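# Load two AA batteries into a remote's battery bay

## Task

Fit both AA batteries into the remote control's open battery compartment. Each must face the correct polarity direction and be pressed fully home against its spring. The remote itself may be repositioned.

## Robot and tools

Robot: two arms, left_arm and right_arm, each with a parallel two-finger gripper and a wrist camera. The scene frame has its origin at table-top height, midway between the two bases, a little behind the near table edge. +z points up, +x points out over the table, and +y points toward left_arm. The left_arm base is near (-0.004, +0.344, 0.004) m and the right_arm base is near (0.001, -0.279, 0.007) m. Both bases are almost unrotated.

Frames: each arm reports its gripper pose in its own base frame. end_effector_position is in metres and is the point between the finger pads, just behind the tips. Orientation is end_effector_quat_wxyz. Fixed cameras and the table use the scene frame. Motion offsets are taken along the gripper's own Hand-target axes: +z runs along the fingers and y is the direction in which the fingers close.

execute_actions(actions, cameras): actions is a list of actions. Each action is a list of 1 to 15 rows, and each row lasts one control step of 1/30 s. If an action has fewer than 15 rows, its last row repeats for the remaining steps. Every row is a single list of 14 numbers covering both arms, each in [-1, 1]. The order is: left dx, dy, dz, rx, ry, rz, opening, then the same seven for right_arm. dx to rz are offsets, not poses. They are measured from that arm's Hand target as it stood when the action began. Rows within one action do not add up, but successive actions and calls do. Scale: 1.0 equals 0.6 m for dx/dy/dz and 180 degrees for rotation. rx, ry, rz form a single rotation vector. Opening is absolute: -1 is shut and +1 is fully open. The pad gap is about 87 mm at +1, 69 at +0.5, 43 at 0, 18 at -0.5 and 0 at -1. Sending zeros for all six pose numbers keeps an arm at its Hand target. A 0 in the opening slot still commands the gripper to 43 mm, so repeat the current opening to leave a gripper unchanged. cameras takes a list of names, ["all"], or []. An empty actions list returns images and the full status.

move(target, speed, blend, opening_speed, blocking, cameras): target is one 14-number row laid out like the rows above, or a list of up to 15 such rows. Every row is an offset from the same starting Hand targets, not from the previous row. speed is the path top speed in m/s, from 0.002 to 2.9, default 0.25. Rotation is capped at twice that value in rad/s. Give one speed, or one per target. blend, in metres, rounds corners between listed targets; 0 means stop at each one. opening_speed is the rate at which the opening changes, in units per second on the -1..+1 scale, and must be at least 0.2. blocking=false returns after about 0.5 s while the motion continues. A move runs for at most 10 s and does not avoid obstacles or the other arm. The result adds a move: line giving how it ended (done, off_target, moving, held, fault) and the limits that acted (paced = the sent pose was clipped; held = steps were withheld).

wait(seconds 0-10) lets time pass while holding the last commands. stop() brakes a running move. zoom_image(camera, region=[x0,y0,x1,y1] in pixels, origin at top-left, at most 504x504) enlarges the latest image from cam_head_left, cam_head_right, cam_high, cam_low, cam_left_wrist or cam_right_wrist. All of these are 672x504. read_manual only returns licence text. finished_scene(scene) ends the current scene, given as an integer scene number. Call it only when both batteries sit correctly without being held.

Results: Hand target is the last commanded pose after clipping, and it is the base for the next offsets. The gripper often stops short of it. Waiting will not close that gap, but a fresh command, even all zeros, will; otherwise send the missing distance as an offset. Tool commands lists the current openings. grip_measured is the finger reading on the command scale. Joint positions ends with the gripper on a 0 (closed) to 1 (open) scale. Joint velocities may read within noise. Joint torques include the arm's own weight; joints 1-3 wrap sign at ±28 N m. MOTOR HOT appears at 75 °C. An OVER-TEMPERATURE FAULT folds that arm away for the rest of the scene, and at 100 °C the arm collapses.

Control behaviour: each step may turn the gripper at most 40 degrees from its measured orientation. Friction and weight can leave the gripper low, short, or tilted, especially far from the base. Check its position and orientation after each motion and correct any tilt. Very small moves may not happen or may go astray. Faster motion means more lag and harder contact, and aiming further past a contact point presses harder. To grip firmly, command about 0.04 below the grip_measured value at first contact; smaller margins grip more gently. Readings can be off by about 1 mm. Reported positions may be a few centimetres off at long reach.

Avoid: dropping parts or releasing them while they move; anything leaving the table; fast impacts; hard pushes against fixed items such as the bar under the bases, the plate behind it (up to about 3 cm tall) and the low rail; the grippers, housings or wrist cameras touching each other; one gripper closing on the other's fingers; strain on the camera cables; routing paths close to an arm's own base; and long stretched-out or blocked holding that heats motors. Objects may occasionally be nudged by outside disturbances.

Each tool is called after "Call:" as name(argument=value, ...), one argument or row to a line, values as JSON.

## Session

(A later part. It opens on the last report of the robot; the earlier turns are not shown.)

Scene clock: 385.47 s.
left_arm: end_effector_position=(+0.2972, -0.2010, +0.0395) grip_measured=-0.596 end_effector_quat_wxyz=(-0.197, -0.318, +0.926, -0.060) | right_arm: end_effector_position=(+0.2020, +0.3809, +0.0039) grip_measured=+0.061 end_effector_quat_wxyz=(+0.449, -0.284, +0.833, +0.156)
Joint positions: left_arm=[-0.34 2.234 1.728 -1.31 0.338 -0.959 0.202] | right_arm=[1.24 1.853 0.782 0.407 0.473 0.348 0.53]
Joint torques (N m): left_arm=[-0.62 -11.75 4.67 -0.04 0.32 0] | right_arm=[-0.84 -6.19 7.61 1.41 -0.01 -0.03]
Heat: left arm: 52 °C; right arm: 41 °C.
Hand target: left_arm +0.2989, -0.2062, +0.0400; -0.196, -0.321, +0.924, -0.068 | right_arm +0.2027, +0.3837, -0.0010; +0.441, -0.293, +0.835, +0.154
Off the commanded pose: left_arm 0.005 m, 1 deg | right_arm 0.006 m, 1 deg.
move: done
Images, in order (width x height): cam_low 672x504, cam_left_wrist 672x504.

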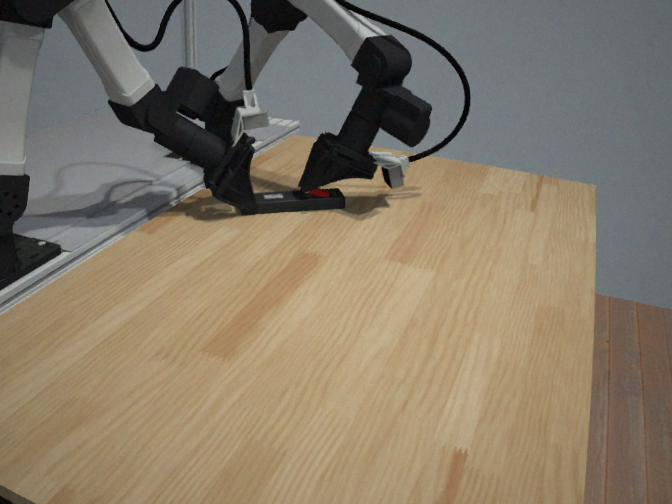

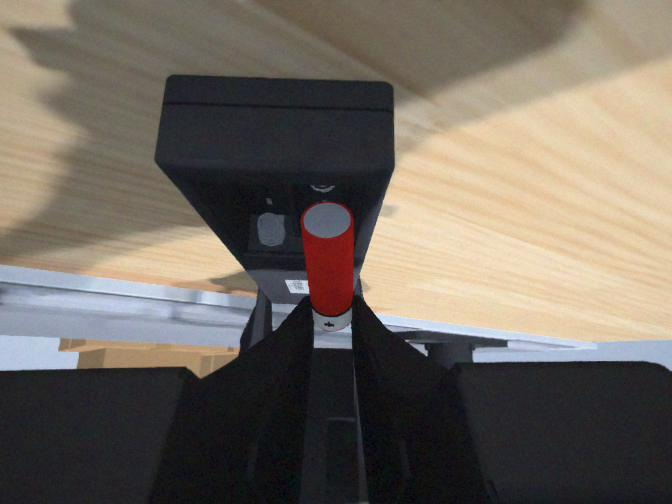

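Call:
move(
  target=[-0.0054, 0.002, 0.0122, 0, 0, 0, -0.7, 0, 0, 0, 0, 0, 0, 0.02],
  speed=0.04,
  cameras=["cam_low", "cam_left_wrist"],
)

Call:
zoom_image(
  camera="cam_low",
  region=[270, 150, 360, 215],
)

Call:
zoom_image(
  camera="cam_left_wrist",
  region=[240, 140, 420, 290],
)

Scene clock: 392.80 s.
left_arm: end_effector_position=(+0.2961, -0.2007, +0.0334) grip_measured=-0.596 end_effector_quat_wxyz=(-0.196, -0.317, +0.926, -0.061) | right_arm: end_effector_position=(+0.2020, +0.3809, +0.0039) grip_measured=+0.061 end_effector_quat_wxyz=(+0.449, -0.284, +0.833, +0.156)
Joint positions: left_arm=[-0.34 2.234 1.703 -1.283 0.338 -0.959 0.202] | right_arm=[1.24 1.853 0.782 0.407 0.473 0.348 0.53]
Joint torques (N m): left_arm=[-0.46 -11.18 4.63 -0.01 0.31 0.01] | right_arm=[-0.84 -6.19 7.6 1.41 -0.01 -0.04]
Heat: left arm: 53 °C; right arm: 40 °C.
Hand target: left_arm +0.2980, -0.2052, +0.0320; -0.196, -0.321, +0.924, -0.068 | right_arm +0.2027, +0.3837, -0.0010; +0.441, -0.293, +0.835, +0.154
Off the commanded pose: left_arm 0.005 m, 1 deg | right_arm 0.006 m, 1 deg.
move: done
Images, in order (width x height): cam_low 672x504, cam_left_wrist 672x504.

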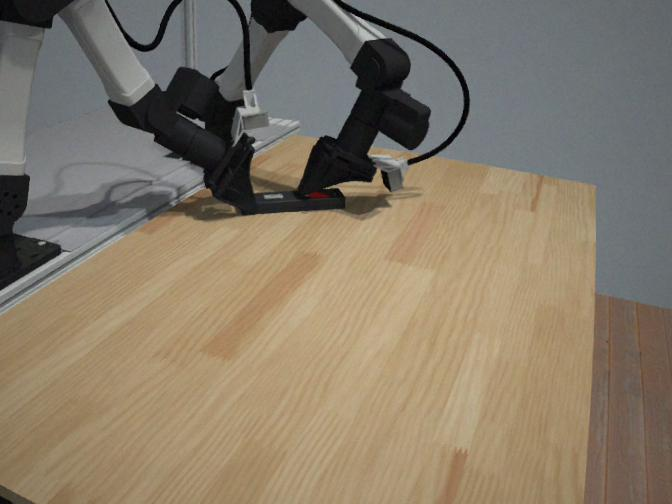

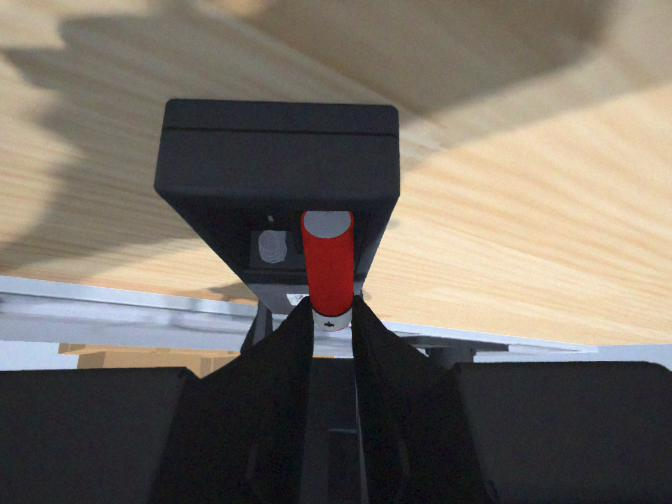

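Scaled by 5.600.

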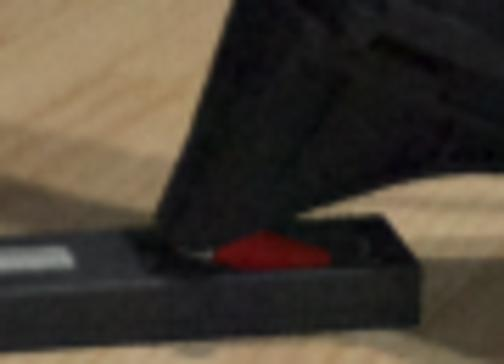

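Scaled by 2.800.

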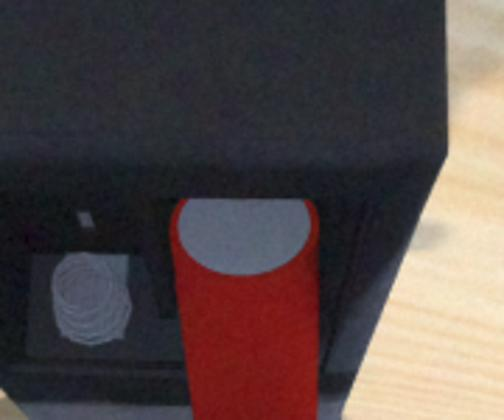

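Call:
move(
  target=[-0.0142, 0.0, -0.001, 0, 0, 0, -0.7, 0, 0, 0, 0, 0, 0, 0.02],
  speed=0.04,
  cameras=["cam_low", "cam_left_wrist", "cam_right_wrist"],
)

Call:
zoom_image(
  camera="cam_low",
  region=[270, 150, 360, 215],
)

Call:
zoom_image(
  camera="cam_right_wrist",
  region=[245, 0, 400, 60],
)

Scene clock: 399.43 s.
left_arm: end_effector_position=(+0.2965, -0.1994, +0.0304) grip_measured=-0.596 end_effector_quat_wxyz=(-0.201, -0.321, +0.924, -0.060) | right_arm: end_effector_position=(+0.2020, +0.3809, +0.0039) grip_measured=+0.061 end_effector_quat_wxyz=(+0.449, -0.284, +0.833, +0.156)
Joint positions: left_arm=[-0.335 2.244 1.703 -1.282 0.342 -0.959 0.202] | right_arm=[1.24 1.853 0.782 0.407 0.473 0.348 0.53]
Joint torques (N m): left_arm=[0.69 -10.11 6.38 -0.11 0.22 0.19] | right_arm=[-0.83 -6.19 7.6 1.41 0 -0.04]
Heat: left arm: 54 °C; right arm: 40 °C.
Hand target: left_arm +0.3044, -0.2002, +0.0290; -0.196, -0.321, +0.924, -0.068 | right_arm +0.2027, +0.3837, -0.0010; +0.441, -0.293, +0.835, +0.154
Off the commanded pose: left_arm 0.008 m, 1 deg | right_arm 0.006 m, 1 deg.
move: done
Images, in order (width x height): cam_low 672x504, cam_left_wrist 672x504, cam_right_wrist 672x504.

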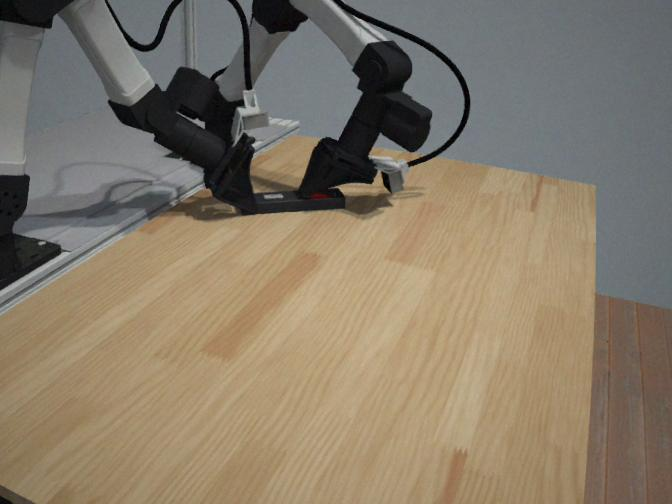

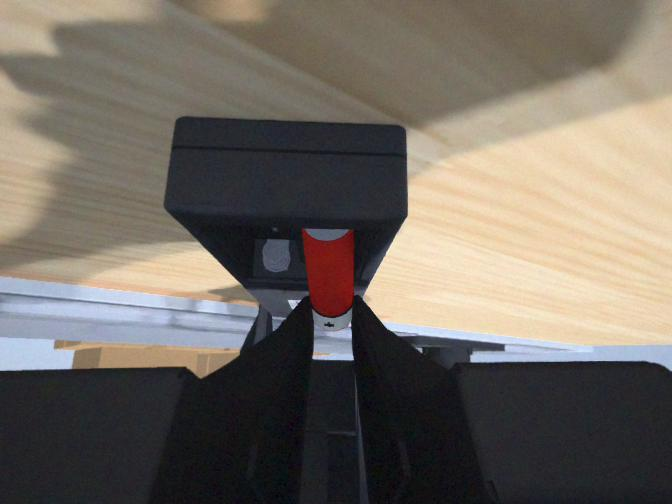

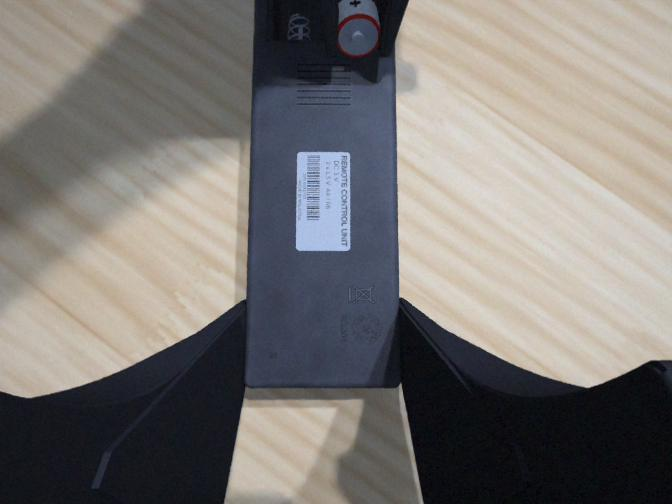

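Scaled by 5.600.

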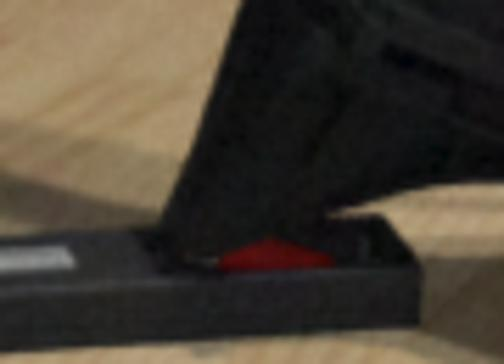

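Scaled by 3.252.

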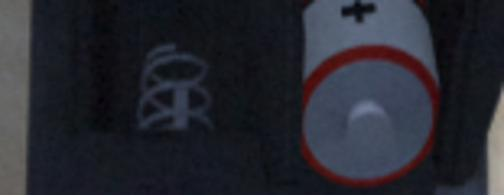

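Call:
move(
  target=[-0.0179, 0.0, -0.0086, 0, 0, 0, -0.7, 0, 0, 0, 0, 0, 0, 0.02],
  speed=0.04,
  cameras=["cam_low", "cam_left_wrist", "cam_right_wrist"],
)

Call:
zoom_image(
  camera="cam_low",
  region=[270, 150, 360, 215],
)

Call:
zoom_image(
  camera="cam_right_wrist",
  region=[245, 0, 400, 60],
)

Call:
zoom_image(
  camera="cam_left_wrist",
  region=[240, 180, 420, 330],
)

Scene clock: 405.97 s.
left_arm: end_effector_position=(+0.3033, -0.1951, +0.0306) grip_measured=-0.596 end_effector_quat_wxyz=(-0.206, -0.320, +0.923, -0.062) | right_arm: end_effector_position=(+0.2020, +0.3809, +0.0039) grip_measured=+0.061 end_effector_quat_wxyz=(+0.449, -0.284, +0.833, +0.156)
Joint positions: left_arm=[-0.316 2.273 1.747 -1.31 0.346 -0.938 0.202] | right_arm=[1.24 1.853 0.782 0.407 0.473 0.348 0.53]
Joint torques (N m): left_arm=[1.22 -10.39 6.82 -0.15 0.12 0.22] | right_arm=[-0.84 -6.19 7.6 1.41 -0.01 -0.04]
Heat: left arm: 54 °C; right arm: 40 °C.
Hand target: left_arm +0.3137, -0.1929, +0.0294; -0.196, -0.321, +0.924, -0.068 | right_arm +0.2027, +0.3837, -0.0010; +0.441, -0.293, +0.835, +0.154
Off the commanded pose: left_arm 0.011 m, 1 deg | right_arm 0.006 m, 1 deg.
move: off_target (left_arm)
Images, in order (width x height): cam_low 672x504, cam_left_wrist 672x504, cam_right_wrist 672x504.

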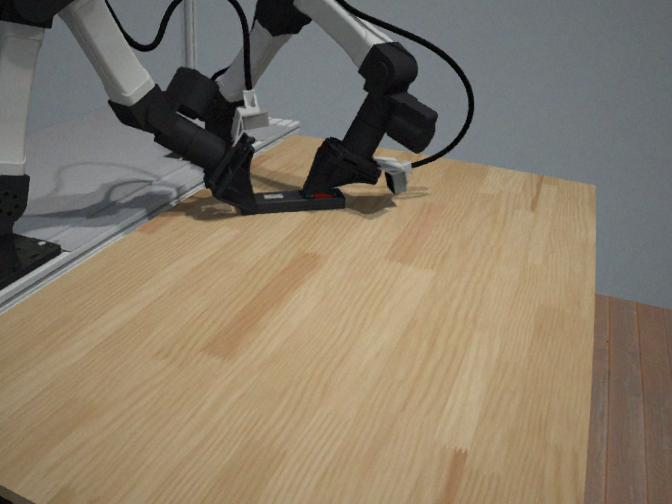

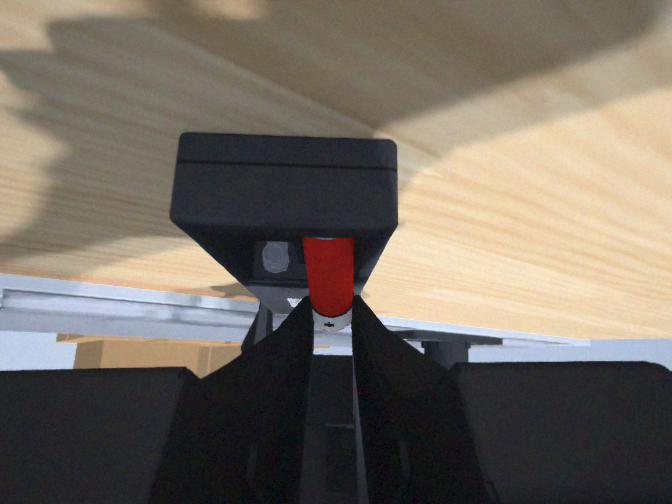

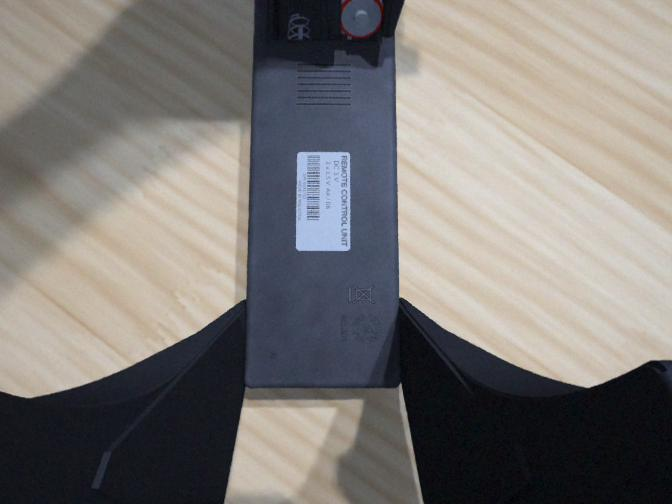

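Scaled by 5.600.

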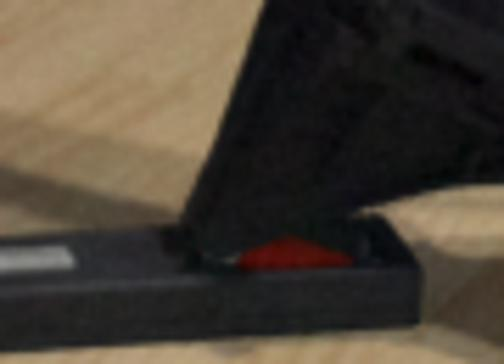

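Scaled by 3.252.

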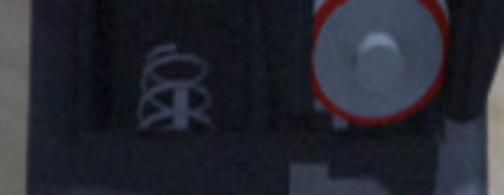

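Scaled by 2.800.

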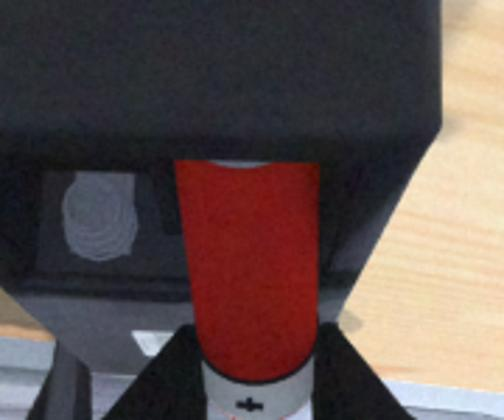

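Call:
move(
  target=[-0.0179, 0.005, -0.0086, -0.0057, 0, 0.0127, -0.7, 0, 0, 0, 0, 0, 0, 0.02],
  speed=0.04,
  cameras=["cam_low", "cam_left_wrist", "cam_right_wrist"],
)

Call:
zoom_image(
  camera="cam_low",
  region=[270, 150, 360, 215],
)

Call:
zoom_image(
  camera="cam_right_wrist",
  region=[245, 0, 400, 60],
)

Scene clock: 418.93 s.
left_arm: end_effector_position=(+0.3065, -0.1903, +0.0333) grip_measured=-0.596 end_effector_quat_wxyz=(-0.218, -0.299, +0.927, -0.062) | right_arm: end_effector_position=(+0.2026, +0.3830, +0.0041) grip_measured=+0.061 end_effector_quat_wxyz=(+0.448, -0.286, +0.832, +0.158)
Joint positions: left_arm=[-0.302 2.313 1.813 -1.37 0.351 -0.873 0.202] | right_arm=[1.238 1.858 0.788 0.41 0.467 0.344 0.53]
Joint torques (N m): left_arm=[1.94 -10.8 6.99 -0.11 -0.11 0.22] | right_arm=[-0.7 -6.65 7.04 1.39 0.06 0]
Heat: left arm: 54 °C; right arm: 40 °C.
Hand target: left_arm +0.3212, -0.1831, +0.0298; -0.198, -0.300, +0.931, -0.064 | right_arm +0.2027, +0.3838, -0.0010; +0.441, -0.293, +0.834, +0.154
Off the commanded pose: left_arm 0.017 m, 2 deg | right_arm 0.005 m, 1 deg.
move: off_target (left_arm)
Images, in order (width x height): cam_low 672x504, cam_left_wrist 672x504, cam_right_wrist 672x504.

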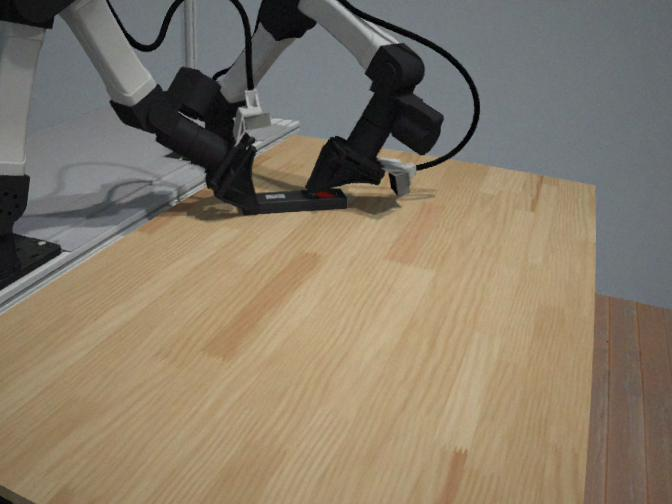

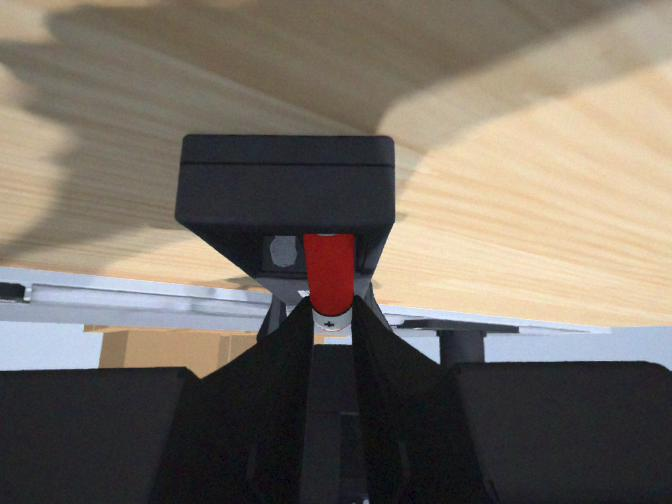

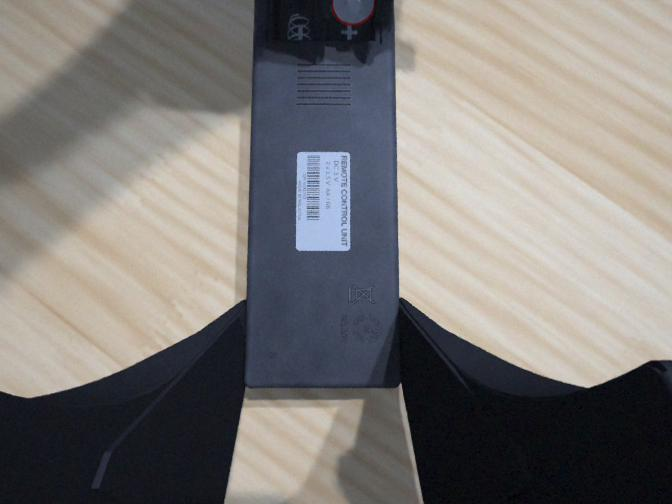

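Scaled by 5.600.

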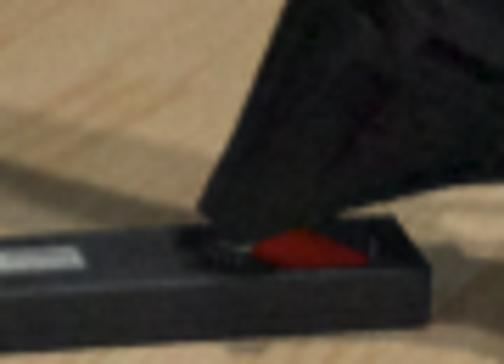

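Scaled by 3.252.

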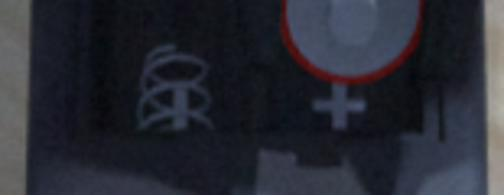

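Call:
move(
  target=[-0.0239, 0.0, -0.0115, 0, 0, 0, -0.7, 0, 0, 0, 0, 0, 0, 0.02],
  speed=0.04,
  cameras=["cam_low", "cam_left_wrist", "cam_right_wrist"],
)

Call:
zoom_image(
  camera="cam_low",
  region=[270, 150, 360, 215],
)

Call:
zoom_image(
  camera="cam_right_wrist",
  region=[245, 0, 400, 60],
)

Scene clock: 425.67 s.
left_arm: end_effector_position=(+0.3118, -0.1858, +0.0396) grip_measured=-0.596 end_effector_quat_wxyz=(-0.236, -0.299, +0.922, -0.064) | right_arm: end_effector_position=(+0.2038, +0.3834, +0.0041) grip_measured=+0.061 end_effector_quat_wxyz=(+0.449, -0.285, +0.831, +0.159)
Joint positions: left_arm=[-0.281 2.356 1.891 -1.445 0.368 -0.844 0.202] | right_arm=[1.235 1.861 0.788 0.416 0.465 0.342 0.53]
Joint torques (N m): left_arm=[2.67 -10.88 7.19 0.09 -0.36 0.23] | right_arm=[-0.4 -6.89 7.01 1.32 0.09 0.02]
Heat: left arm: 54 °C; right arm: 40 °C.
Hand target: left_arm +0.3341, -0.1738, +0.0302; -0.197, -0.300, +0.931, -0.064 | right_arm +0.2027, +0.3838, -0.0010; +0.441, -0.293, +0.834, +0.154
Off the commanded pose: left_arm 0.027 m, 5 deg | right_arm 0.005 m, 1 deg.
move: off_target (left_arm)
Images, in order (width x height): cam_low 672x504, cam_left_wrist 672x504, cam_right_wrist 672x504.

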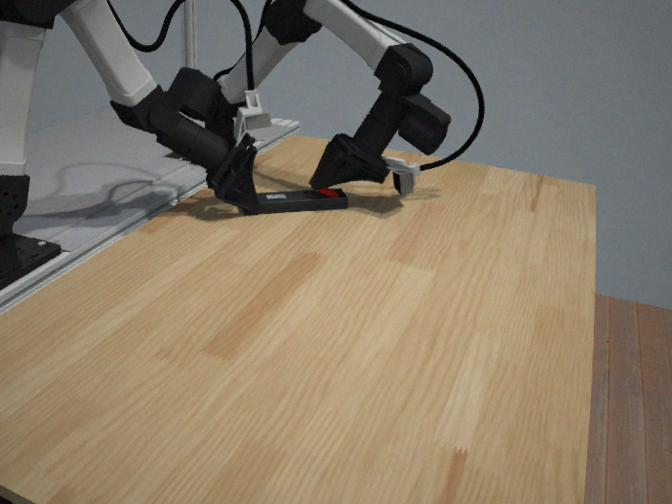

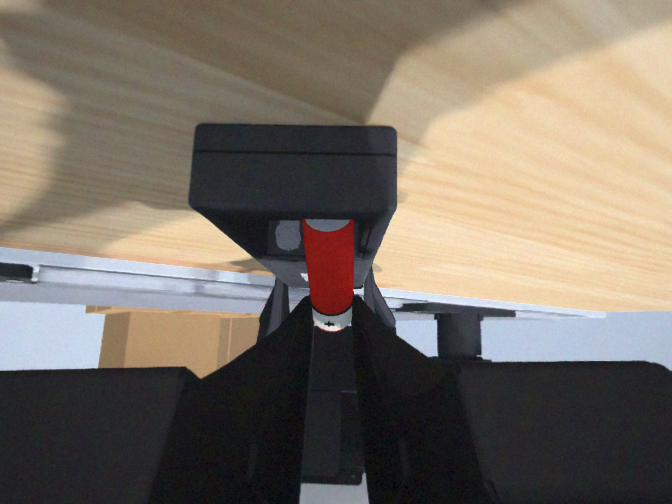

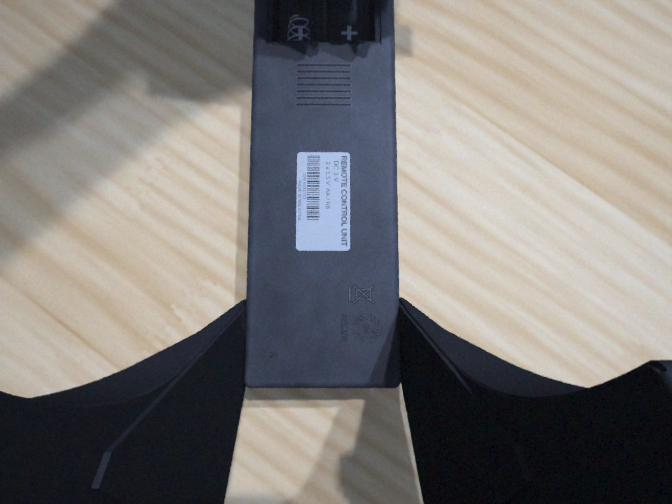

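Scaled by 5.600.

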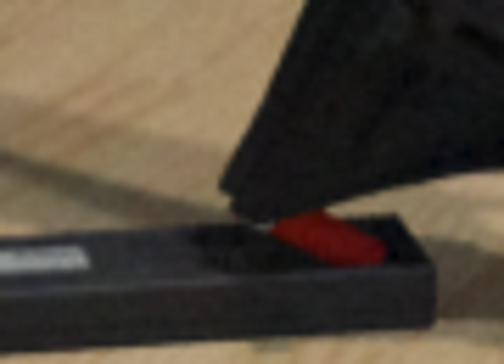

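Scaled by 3.252.

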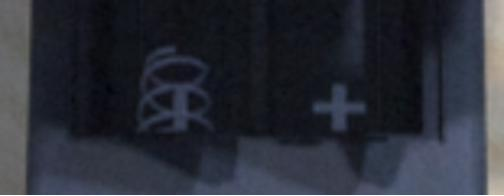

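Call:
zoom_image(
  camera="cam_left_wrist",
  region=[240, 180, 420, 330],
)

Scaled by 2.800.

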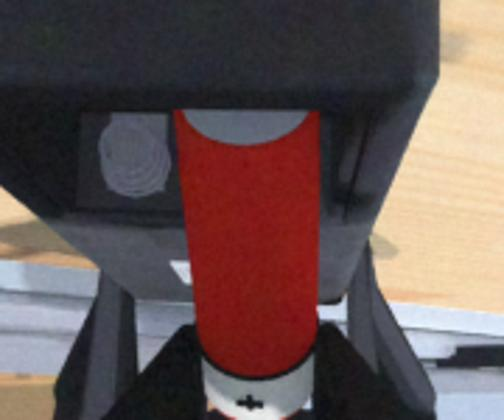

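Call:
move(
  target=[-0.0101, 0.0, 0.0228, 0, 0, 0, -0.7, 0, 0, 0, 0, 0, 0, 0.02],
  speed=0.04,
  cameras=["cam_low", "cam_left_wrist", "cam_right_wrist"],
)

Call:
zoom_image(
  camera="cam_low",
  region=[270, 150, 360, 215],
)

Call:
zoom_image(
  camera="cam_right_wrist",
  region=[245, 0, 400, 60],
)

Call:
zoom_image(
  camera="cam_left_wrist",
  region=[240, 180, 420, 330],
)

Scene clock: 438.13 s.
left_arm: end_effector_position=(+0.3109, -0.1866, +0.0366) grip_measured=-0.596 end_effector_quat_wxyz=(-0.242, -0.299, +0.921, -0.064) | right_arm: end_effector_position=(+0.2038, +0.3834, +0.0041) grip_measured=+0.061 end_effector_quat_wxyz=(+0.449, -0.286, +0.831, +0.159)
Joint positions: left_arm=[-0.281 2.366 1.891 -1.445 0.374 -0.842 0.202] | right_arm=[1.235 1.861 0.788 0.416 0.465 0.342 0.53]
Joint torques (N m): left_arm=[2.65 -10.35 4.89 0.47 -0.45 0.21] | right_arm=[-0.4 -6.89 7.01 1.33 0.09 0.02]
Heat: left arm: 54 °C; right arm: 39 °C.
Hand target: left_arm +0.3341, -0.1738, +0.0152; -0.198, -0.300, +0.931, -0.064 | right_arm +0.2027, +0.3838, -0.0010; +0.441, -0.293, +0.834, +0.154
Off the commanded pose: left_arm 0.034 m, 5 deg | right_arm 0.005 m, 1 deg.
move: off_target (left_arm)
Images, in order (width x height): cam_low 672x504, cam_left_wrist 672x504, cam_right_wrist 672x504.

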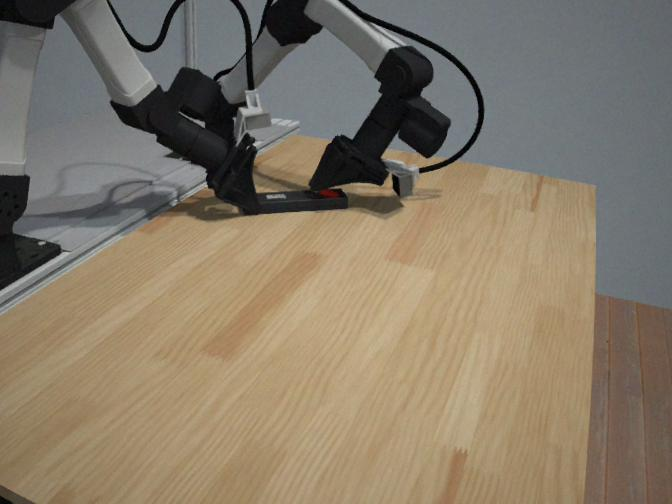

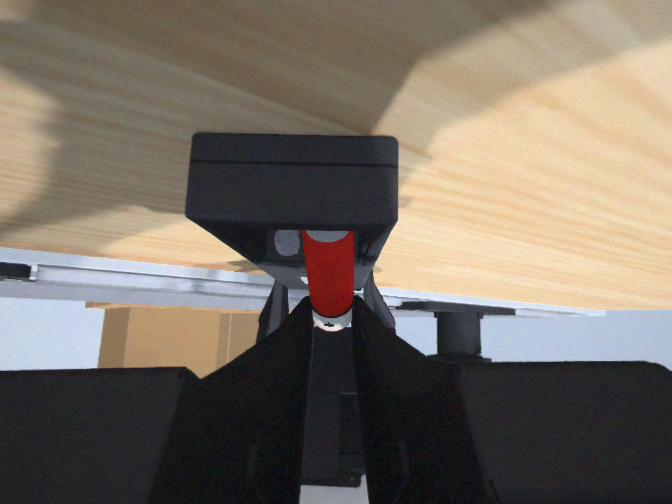

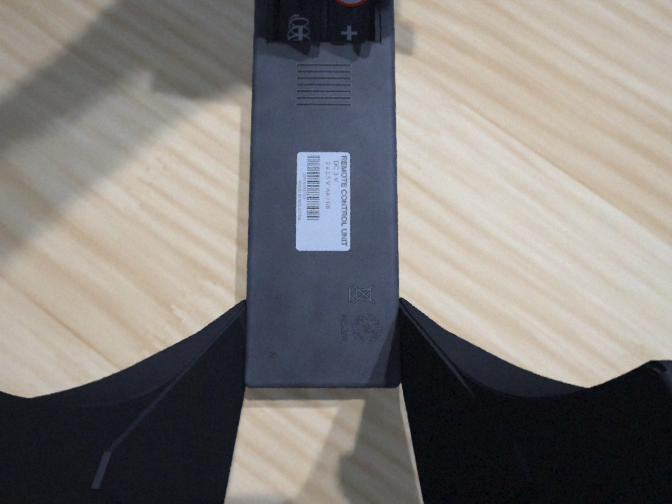

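Scaled by 5.600.

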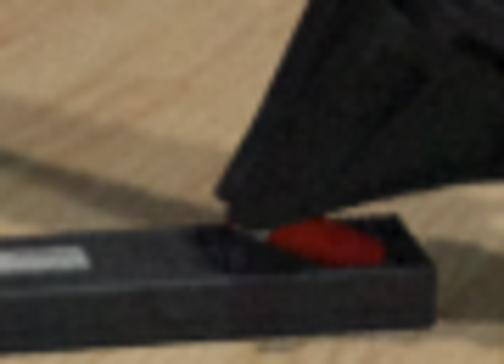

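Scaled by 3.252.

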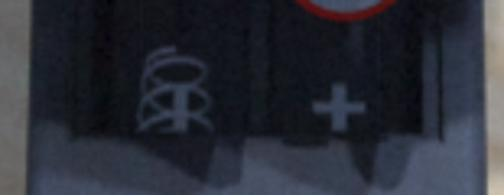

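Scaled by 2.800.

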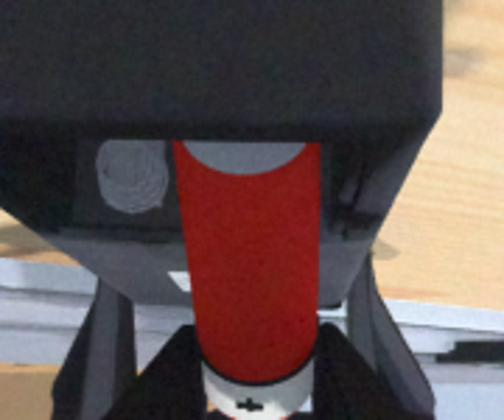

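Call:
move(
  target=[-0.0135, 0.0, 0.0305, 0, -0.03, 0, -0.7, 0, 0, 0, 0, 0, 0, 0.02],
  speed=0.04,
  cameras=["cam_low", "cam_left_wrist", "cam_right_wrist"],
)

Call:
zoom_image(
  camera="cam_low",
  region=[270, 150, 360, 215],
)

Call:
zoom_image(
  camera="cam_right_wrist",
  region=[245, 0, 400, 60],
)

Call:
zoom_image(
  camera="cam_left_wrist",
  region=[240, 180, 420, 330],
)

Scene clock: 450.43 s.
left_arm: end_effector_position=(+0.3073, -0.1882, +0.0241) grip_measured=-0.596 end_effector_quat_wxyz=(-0.242, -0.304, +0.919, -0.070) | right_arm: end_effector_position=(+0.2039, +0.3834, +0.0042) grip_measured=+0.061 end_effector_quat_wxyz=(+0.450, -0.287, +0.831, +0.159)
Joint positions: left_arm=[-0.282 2.357 1.822 -1.376 0.387 -0.855 0.202] | right_arm=[1.235 1.861 0.788 0.416 0.464 0.339 0.53]
Joint torques (N m): left_arm=[0.5 -12.53 3.14 0.96 -1.22 -0.09] | right_arm=[-0.4 -6.89 7.02 1.32 0.09 0.05]
Heat: left arm: 53 °C; right arm: 39 °C.
Hand target: left_arm +0.3341, -0.1738, -0.0047; -0.153, -0.303, +0.939, -0.050 | right_arm +0.2027, +0.3838, -0.0010; +0.441, -0.293, +0.834, +0.154
Off the commanded pose: left_arm 0.042 m, 11 deg | right_arm 0.005 m, 1 deg.
move: off_target (left_arm)
Images, in order (width x height): cam_low 672x504, cam_left_wrist 672x504, cam_right_wrist 672x504.

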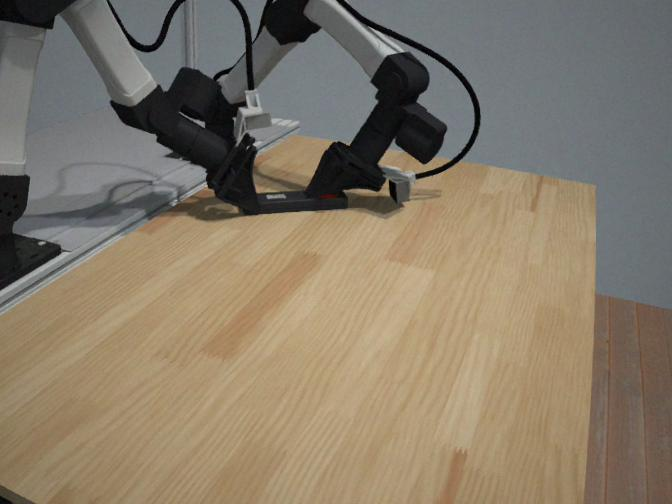

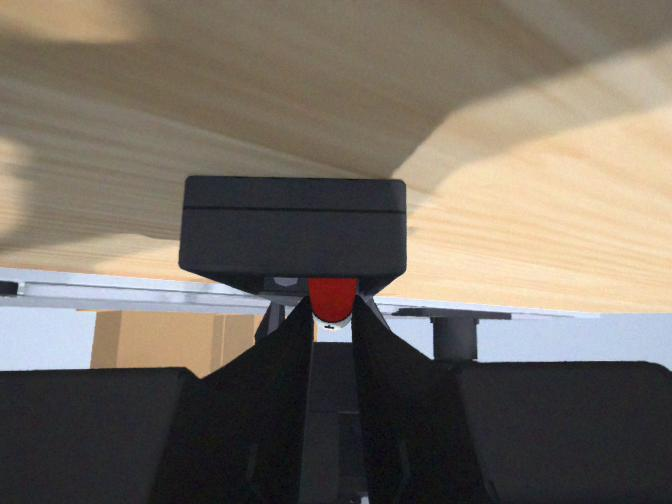

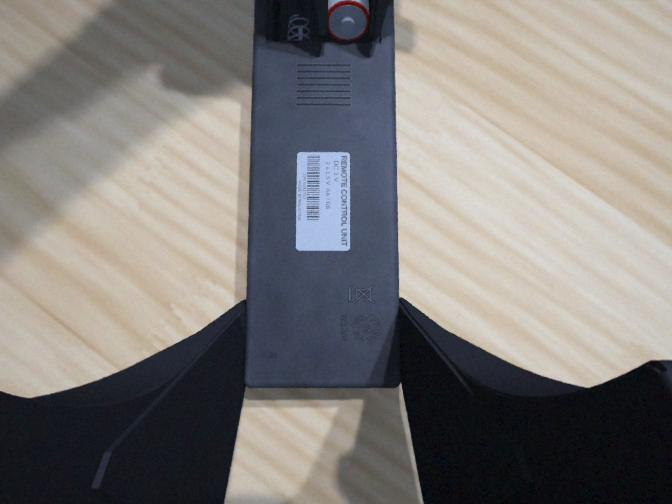

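Scaled by 5.600.

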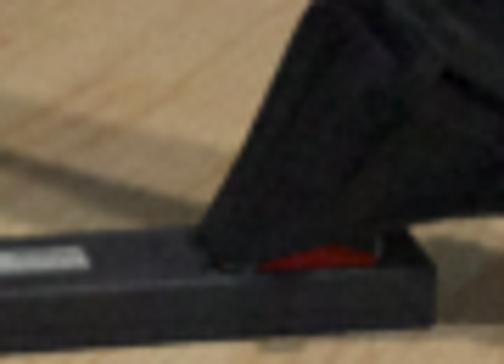

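Scaled by 3.252.

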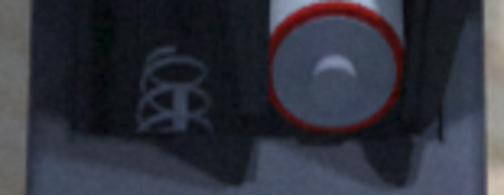

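Scaled by 2.800.

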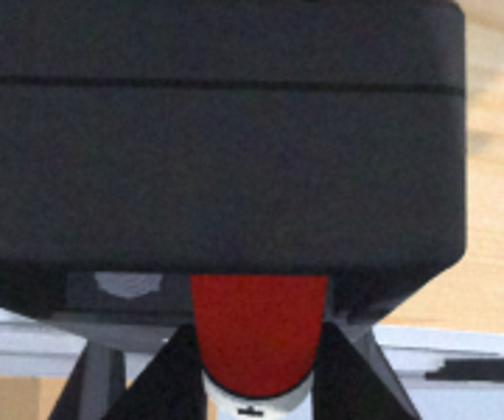

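Call:
move(
  target=[0.0426, -0.0016, -0.012, 0, 0, 0, -0.7, 0, 0, 0, 0, 0, 0, 0.02],
  speed=0.05,
  cameras=["cam_low", "cam_right_wrist"],
)

Call:
zoom_image(
  camera="cam_right_wrist",
  region=[245, 0, 400, 60],
)

Scene clock: 465.33 s.
left_arm: end_effector_position=(+0.3055, -0.1908, +0.0247) grip_measured=-0.596 end_effector_quat_wxyz=(-0.202, -0.305, +0.928, -0.065) | right_arm: end_effector_position=(+0.2039, +0.3834, +0.0042) grip_measured=+0.061 end_effector_quat_wxyz=(+0.450, -0.287, +0.831, +0.159)
Joint positions: left_arm=[-0.307 2.284 1.744 -1.295 0.341 -0.897 0.202] | right_arm=[1.235 1.861 0.788 0.416 0.464 0.339 0.53]
Joint torques (N m): left_arm=[-1.47 -12.66 2.97 0.54 -0.68 -0.1] | right_arm=[-0.4 -6.89 7.02 1.32 0.09 0.05]
Heat: left arm: 56 °C; right arm: 38 °C.
Hand target: left_arm +0.3168, -0.1874, +0.0102; -0.153, -0.303, +0.939, -0.049 | right_arm +0.2027, +0.3838, -0.0010; +0.441, -0.293, +0.834, +0.154
Off the commanded pose: left_arm 0.019 m, 6 deg | right_arm 0.005 m, 1 deg.
move: off_target (left_arm)
Images, in order (width x height): cam_low 672x504, cam_right_wrist 672x504.

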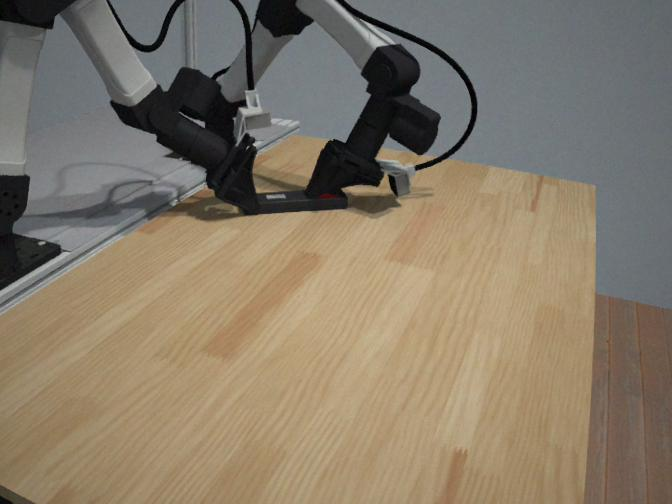

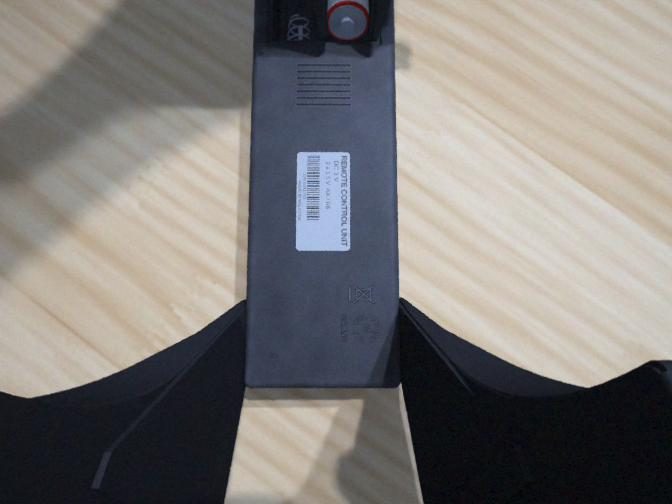

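Scaled by 3.252.

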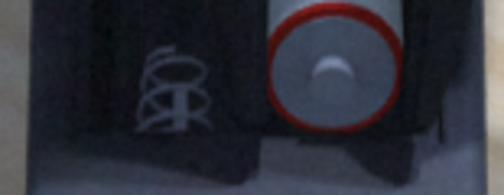

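Call:
move(
  target=[0, 0, 0, 0, 0, 0, -0.52, 0, 0, 0, 0, 0, 0, 0.02],
  speed=0.05,
  opening_speed=0.2,
  cameras=["cam_low", "cam_left_wrist", "cam_right_wrist"],
)

Call:
zoom_image(
  camera="cam_right_wrist",
  region=[245, 0, 400, 60],
)

Call:
zoom_image(
  camera="cam_low",
  region=[270, 150, 360, 215],
)

Scene clock: 470.23 s.
left_arm: end_effector_position=(+0.3043, -0.1896, +0.0221) grip_measured=-0.520 end_effector_quat_wxyz=(-0.201, -0.305, +0.929, -0.059) | right_arm: end_effector_position=(+0.2039, +0.3834, +0.0042) grip_measured=+0.061 end_effector_quat_wxyz=(+0.450, -0.287, +0.831, +0.159)
Joint positions: left_arm=[-0.31 2.284 1.736 -1.29 0.33 -0.9 0.24] | right_arm=[1.235 1.861 0.788 0.416 0.464 0.339 0.53]
Joint torques (N m): left_arm=[-1.21 -12.72 3.44 0.52 -0.56 -0.08] | right_arm=[-0.42 -6.87 6.99 1.32 0.09 0.05]
Heat: left arm: 57 °C; right arm: 38 °C.
Hand target: left_arm +0.3169, -0.1875, +0.0102; -0.153, -0.303, +0.939, -0.050 | right_arm +0.2027, +0.3838, -0.0009; +0.441, -0.293, +0.834, +0.154
Off the commanded pose: left_arm 0.017 m, 6 deg | right_arm 0.005 m, 1 deg.
move: off_target (left_arm)
Images, in order (width x height): cam_low 672x504, cam_left_wrist 672x504, cam_right_wrist 672x504.

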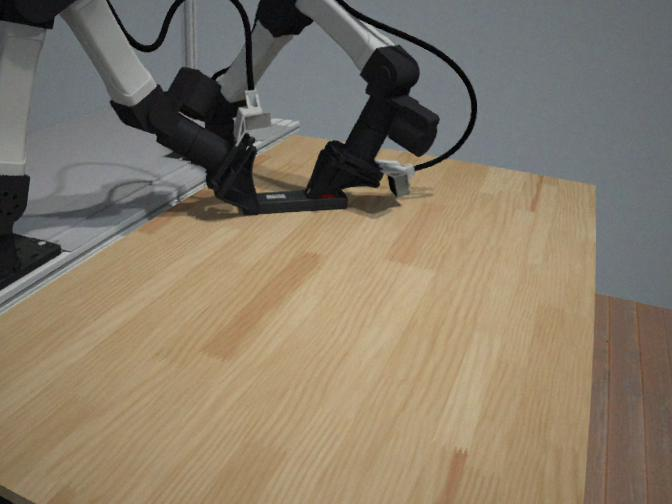

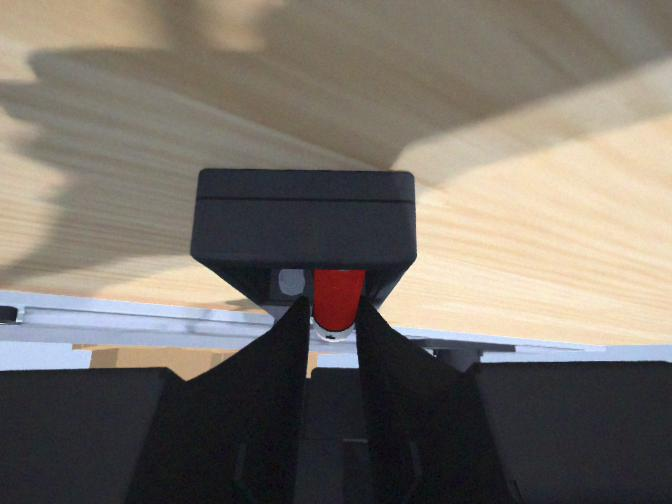

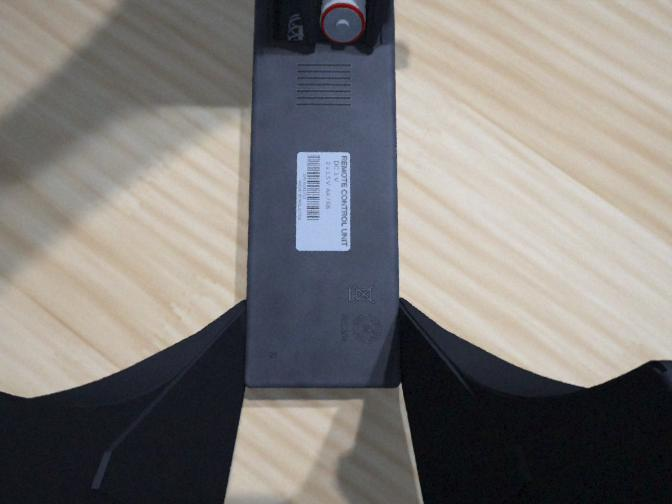

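Scaled by 3.252.

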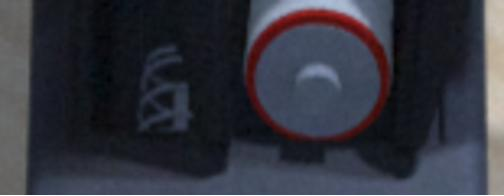

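Scaled by 5.600.

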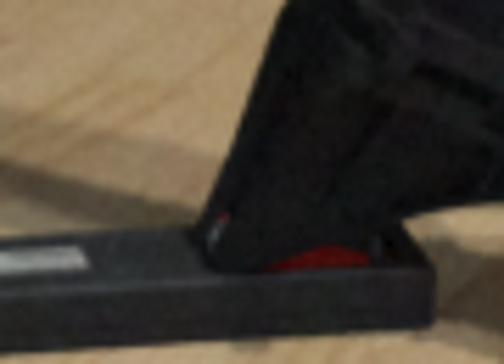

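Call:
move(
  target=[
    [0, 0, 0, 0, 0, 0, -0.42, 0, 0, 0, 0, 0, 0, 0.02],
    [0.0, 0, -0.11, 0, 0, 0, -0.42, 0, 0, 0, 0, 0, 0, 0.02],
  ],
  speed=0.07,
  opening_speed=0.3,
  cameras=["cam_low", "cam_left_wrist", "cam_right_wrist"],
)

Call:
zoom_image(
  camera="cam_low",
  region=[250, 140, 370, 220],
)

Call:
zoom_image(
  camera="cam_left_wrist",
  region=[200, 60, 450, 300],
)

Scene clock: 493.33 s.
left_arm: end_effector_position=(+0.3289, -0.1783, +0.0655) grip_measured=-0.420 end_effector_quat_wxyz=(-0.164, -0.305, +0.937, -0.047) | right_arm: end_effector_position=(+0.2039, +0.3834, +0.0042) grip_measured=+0.061 end_effector_quat_wxyz=(+0.450, -0.287, +0.831, +0.159)
Joint positions: left_arm=[-0.29 2.284 1.947 -1.457 0.264 -0.89 0.29] | right_arm=[1.235 1.861 0.788 0.416 0.464 0.339 0.53]
Joint torques (N m): left_arm=[0.66 -12.92 6.87 -0.25 0.01 0.23] | right_arm=[-0.4 -6.87 7.01 1.32 0.09 0.05]
Heat: left arm: 60 °C; right arm: 38 °C.
Hand target: left_arm +0.3339, -0.1751, +0.0729; -0.153, -0.303, +0.939, -0.050 | right_arm +0.2027, +0.3838, -0.0009; +0.441, -0.293, +0.834, +0.154
Off the commanded pose: left_arm 0.009 m, 1 deg | right_arm 0.005 m, 1 deg.
move: done
Images, in order (width x height): cam_low 672x504, cam_left_wrist 672x504, cam_right_wrist 672x504.

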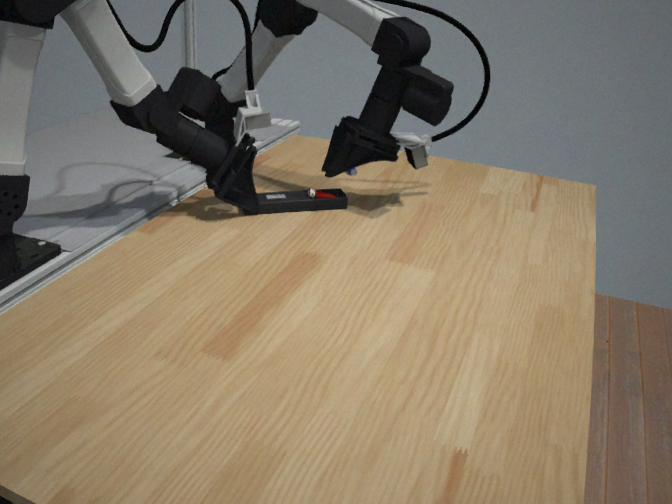

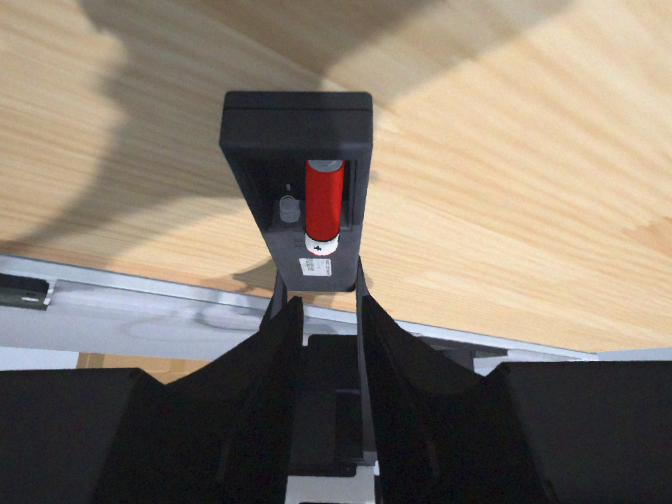

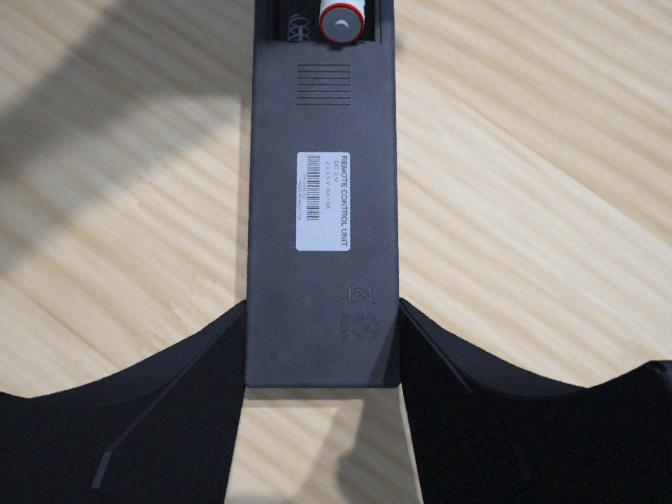

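Scaled by 4.200.

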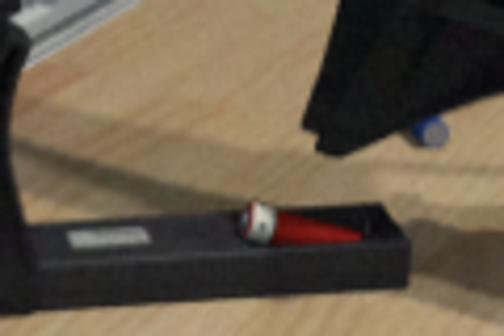

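Scaled by 2.016.

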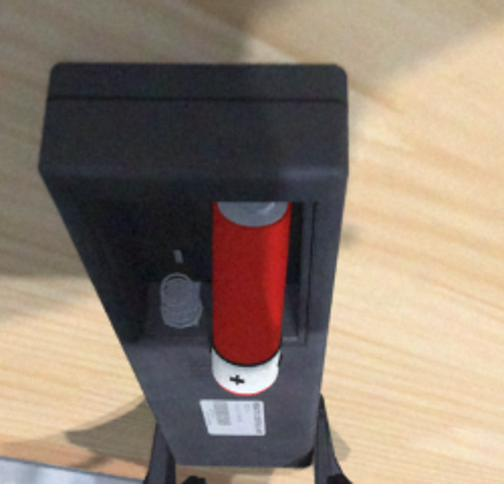

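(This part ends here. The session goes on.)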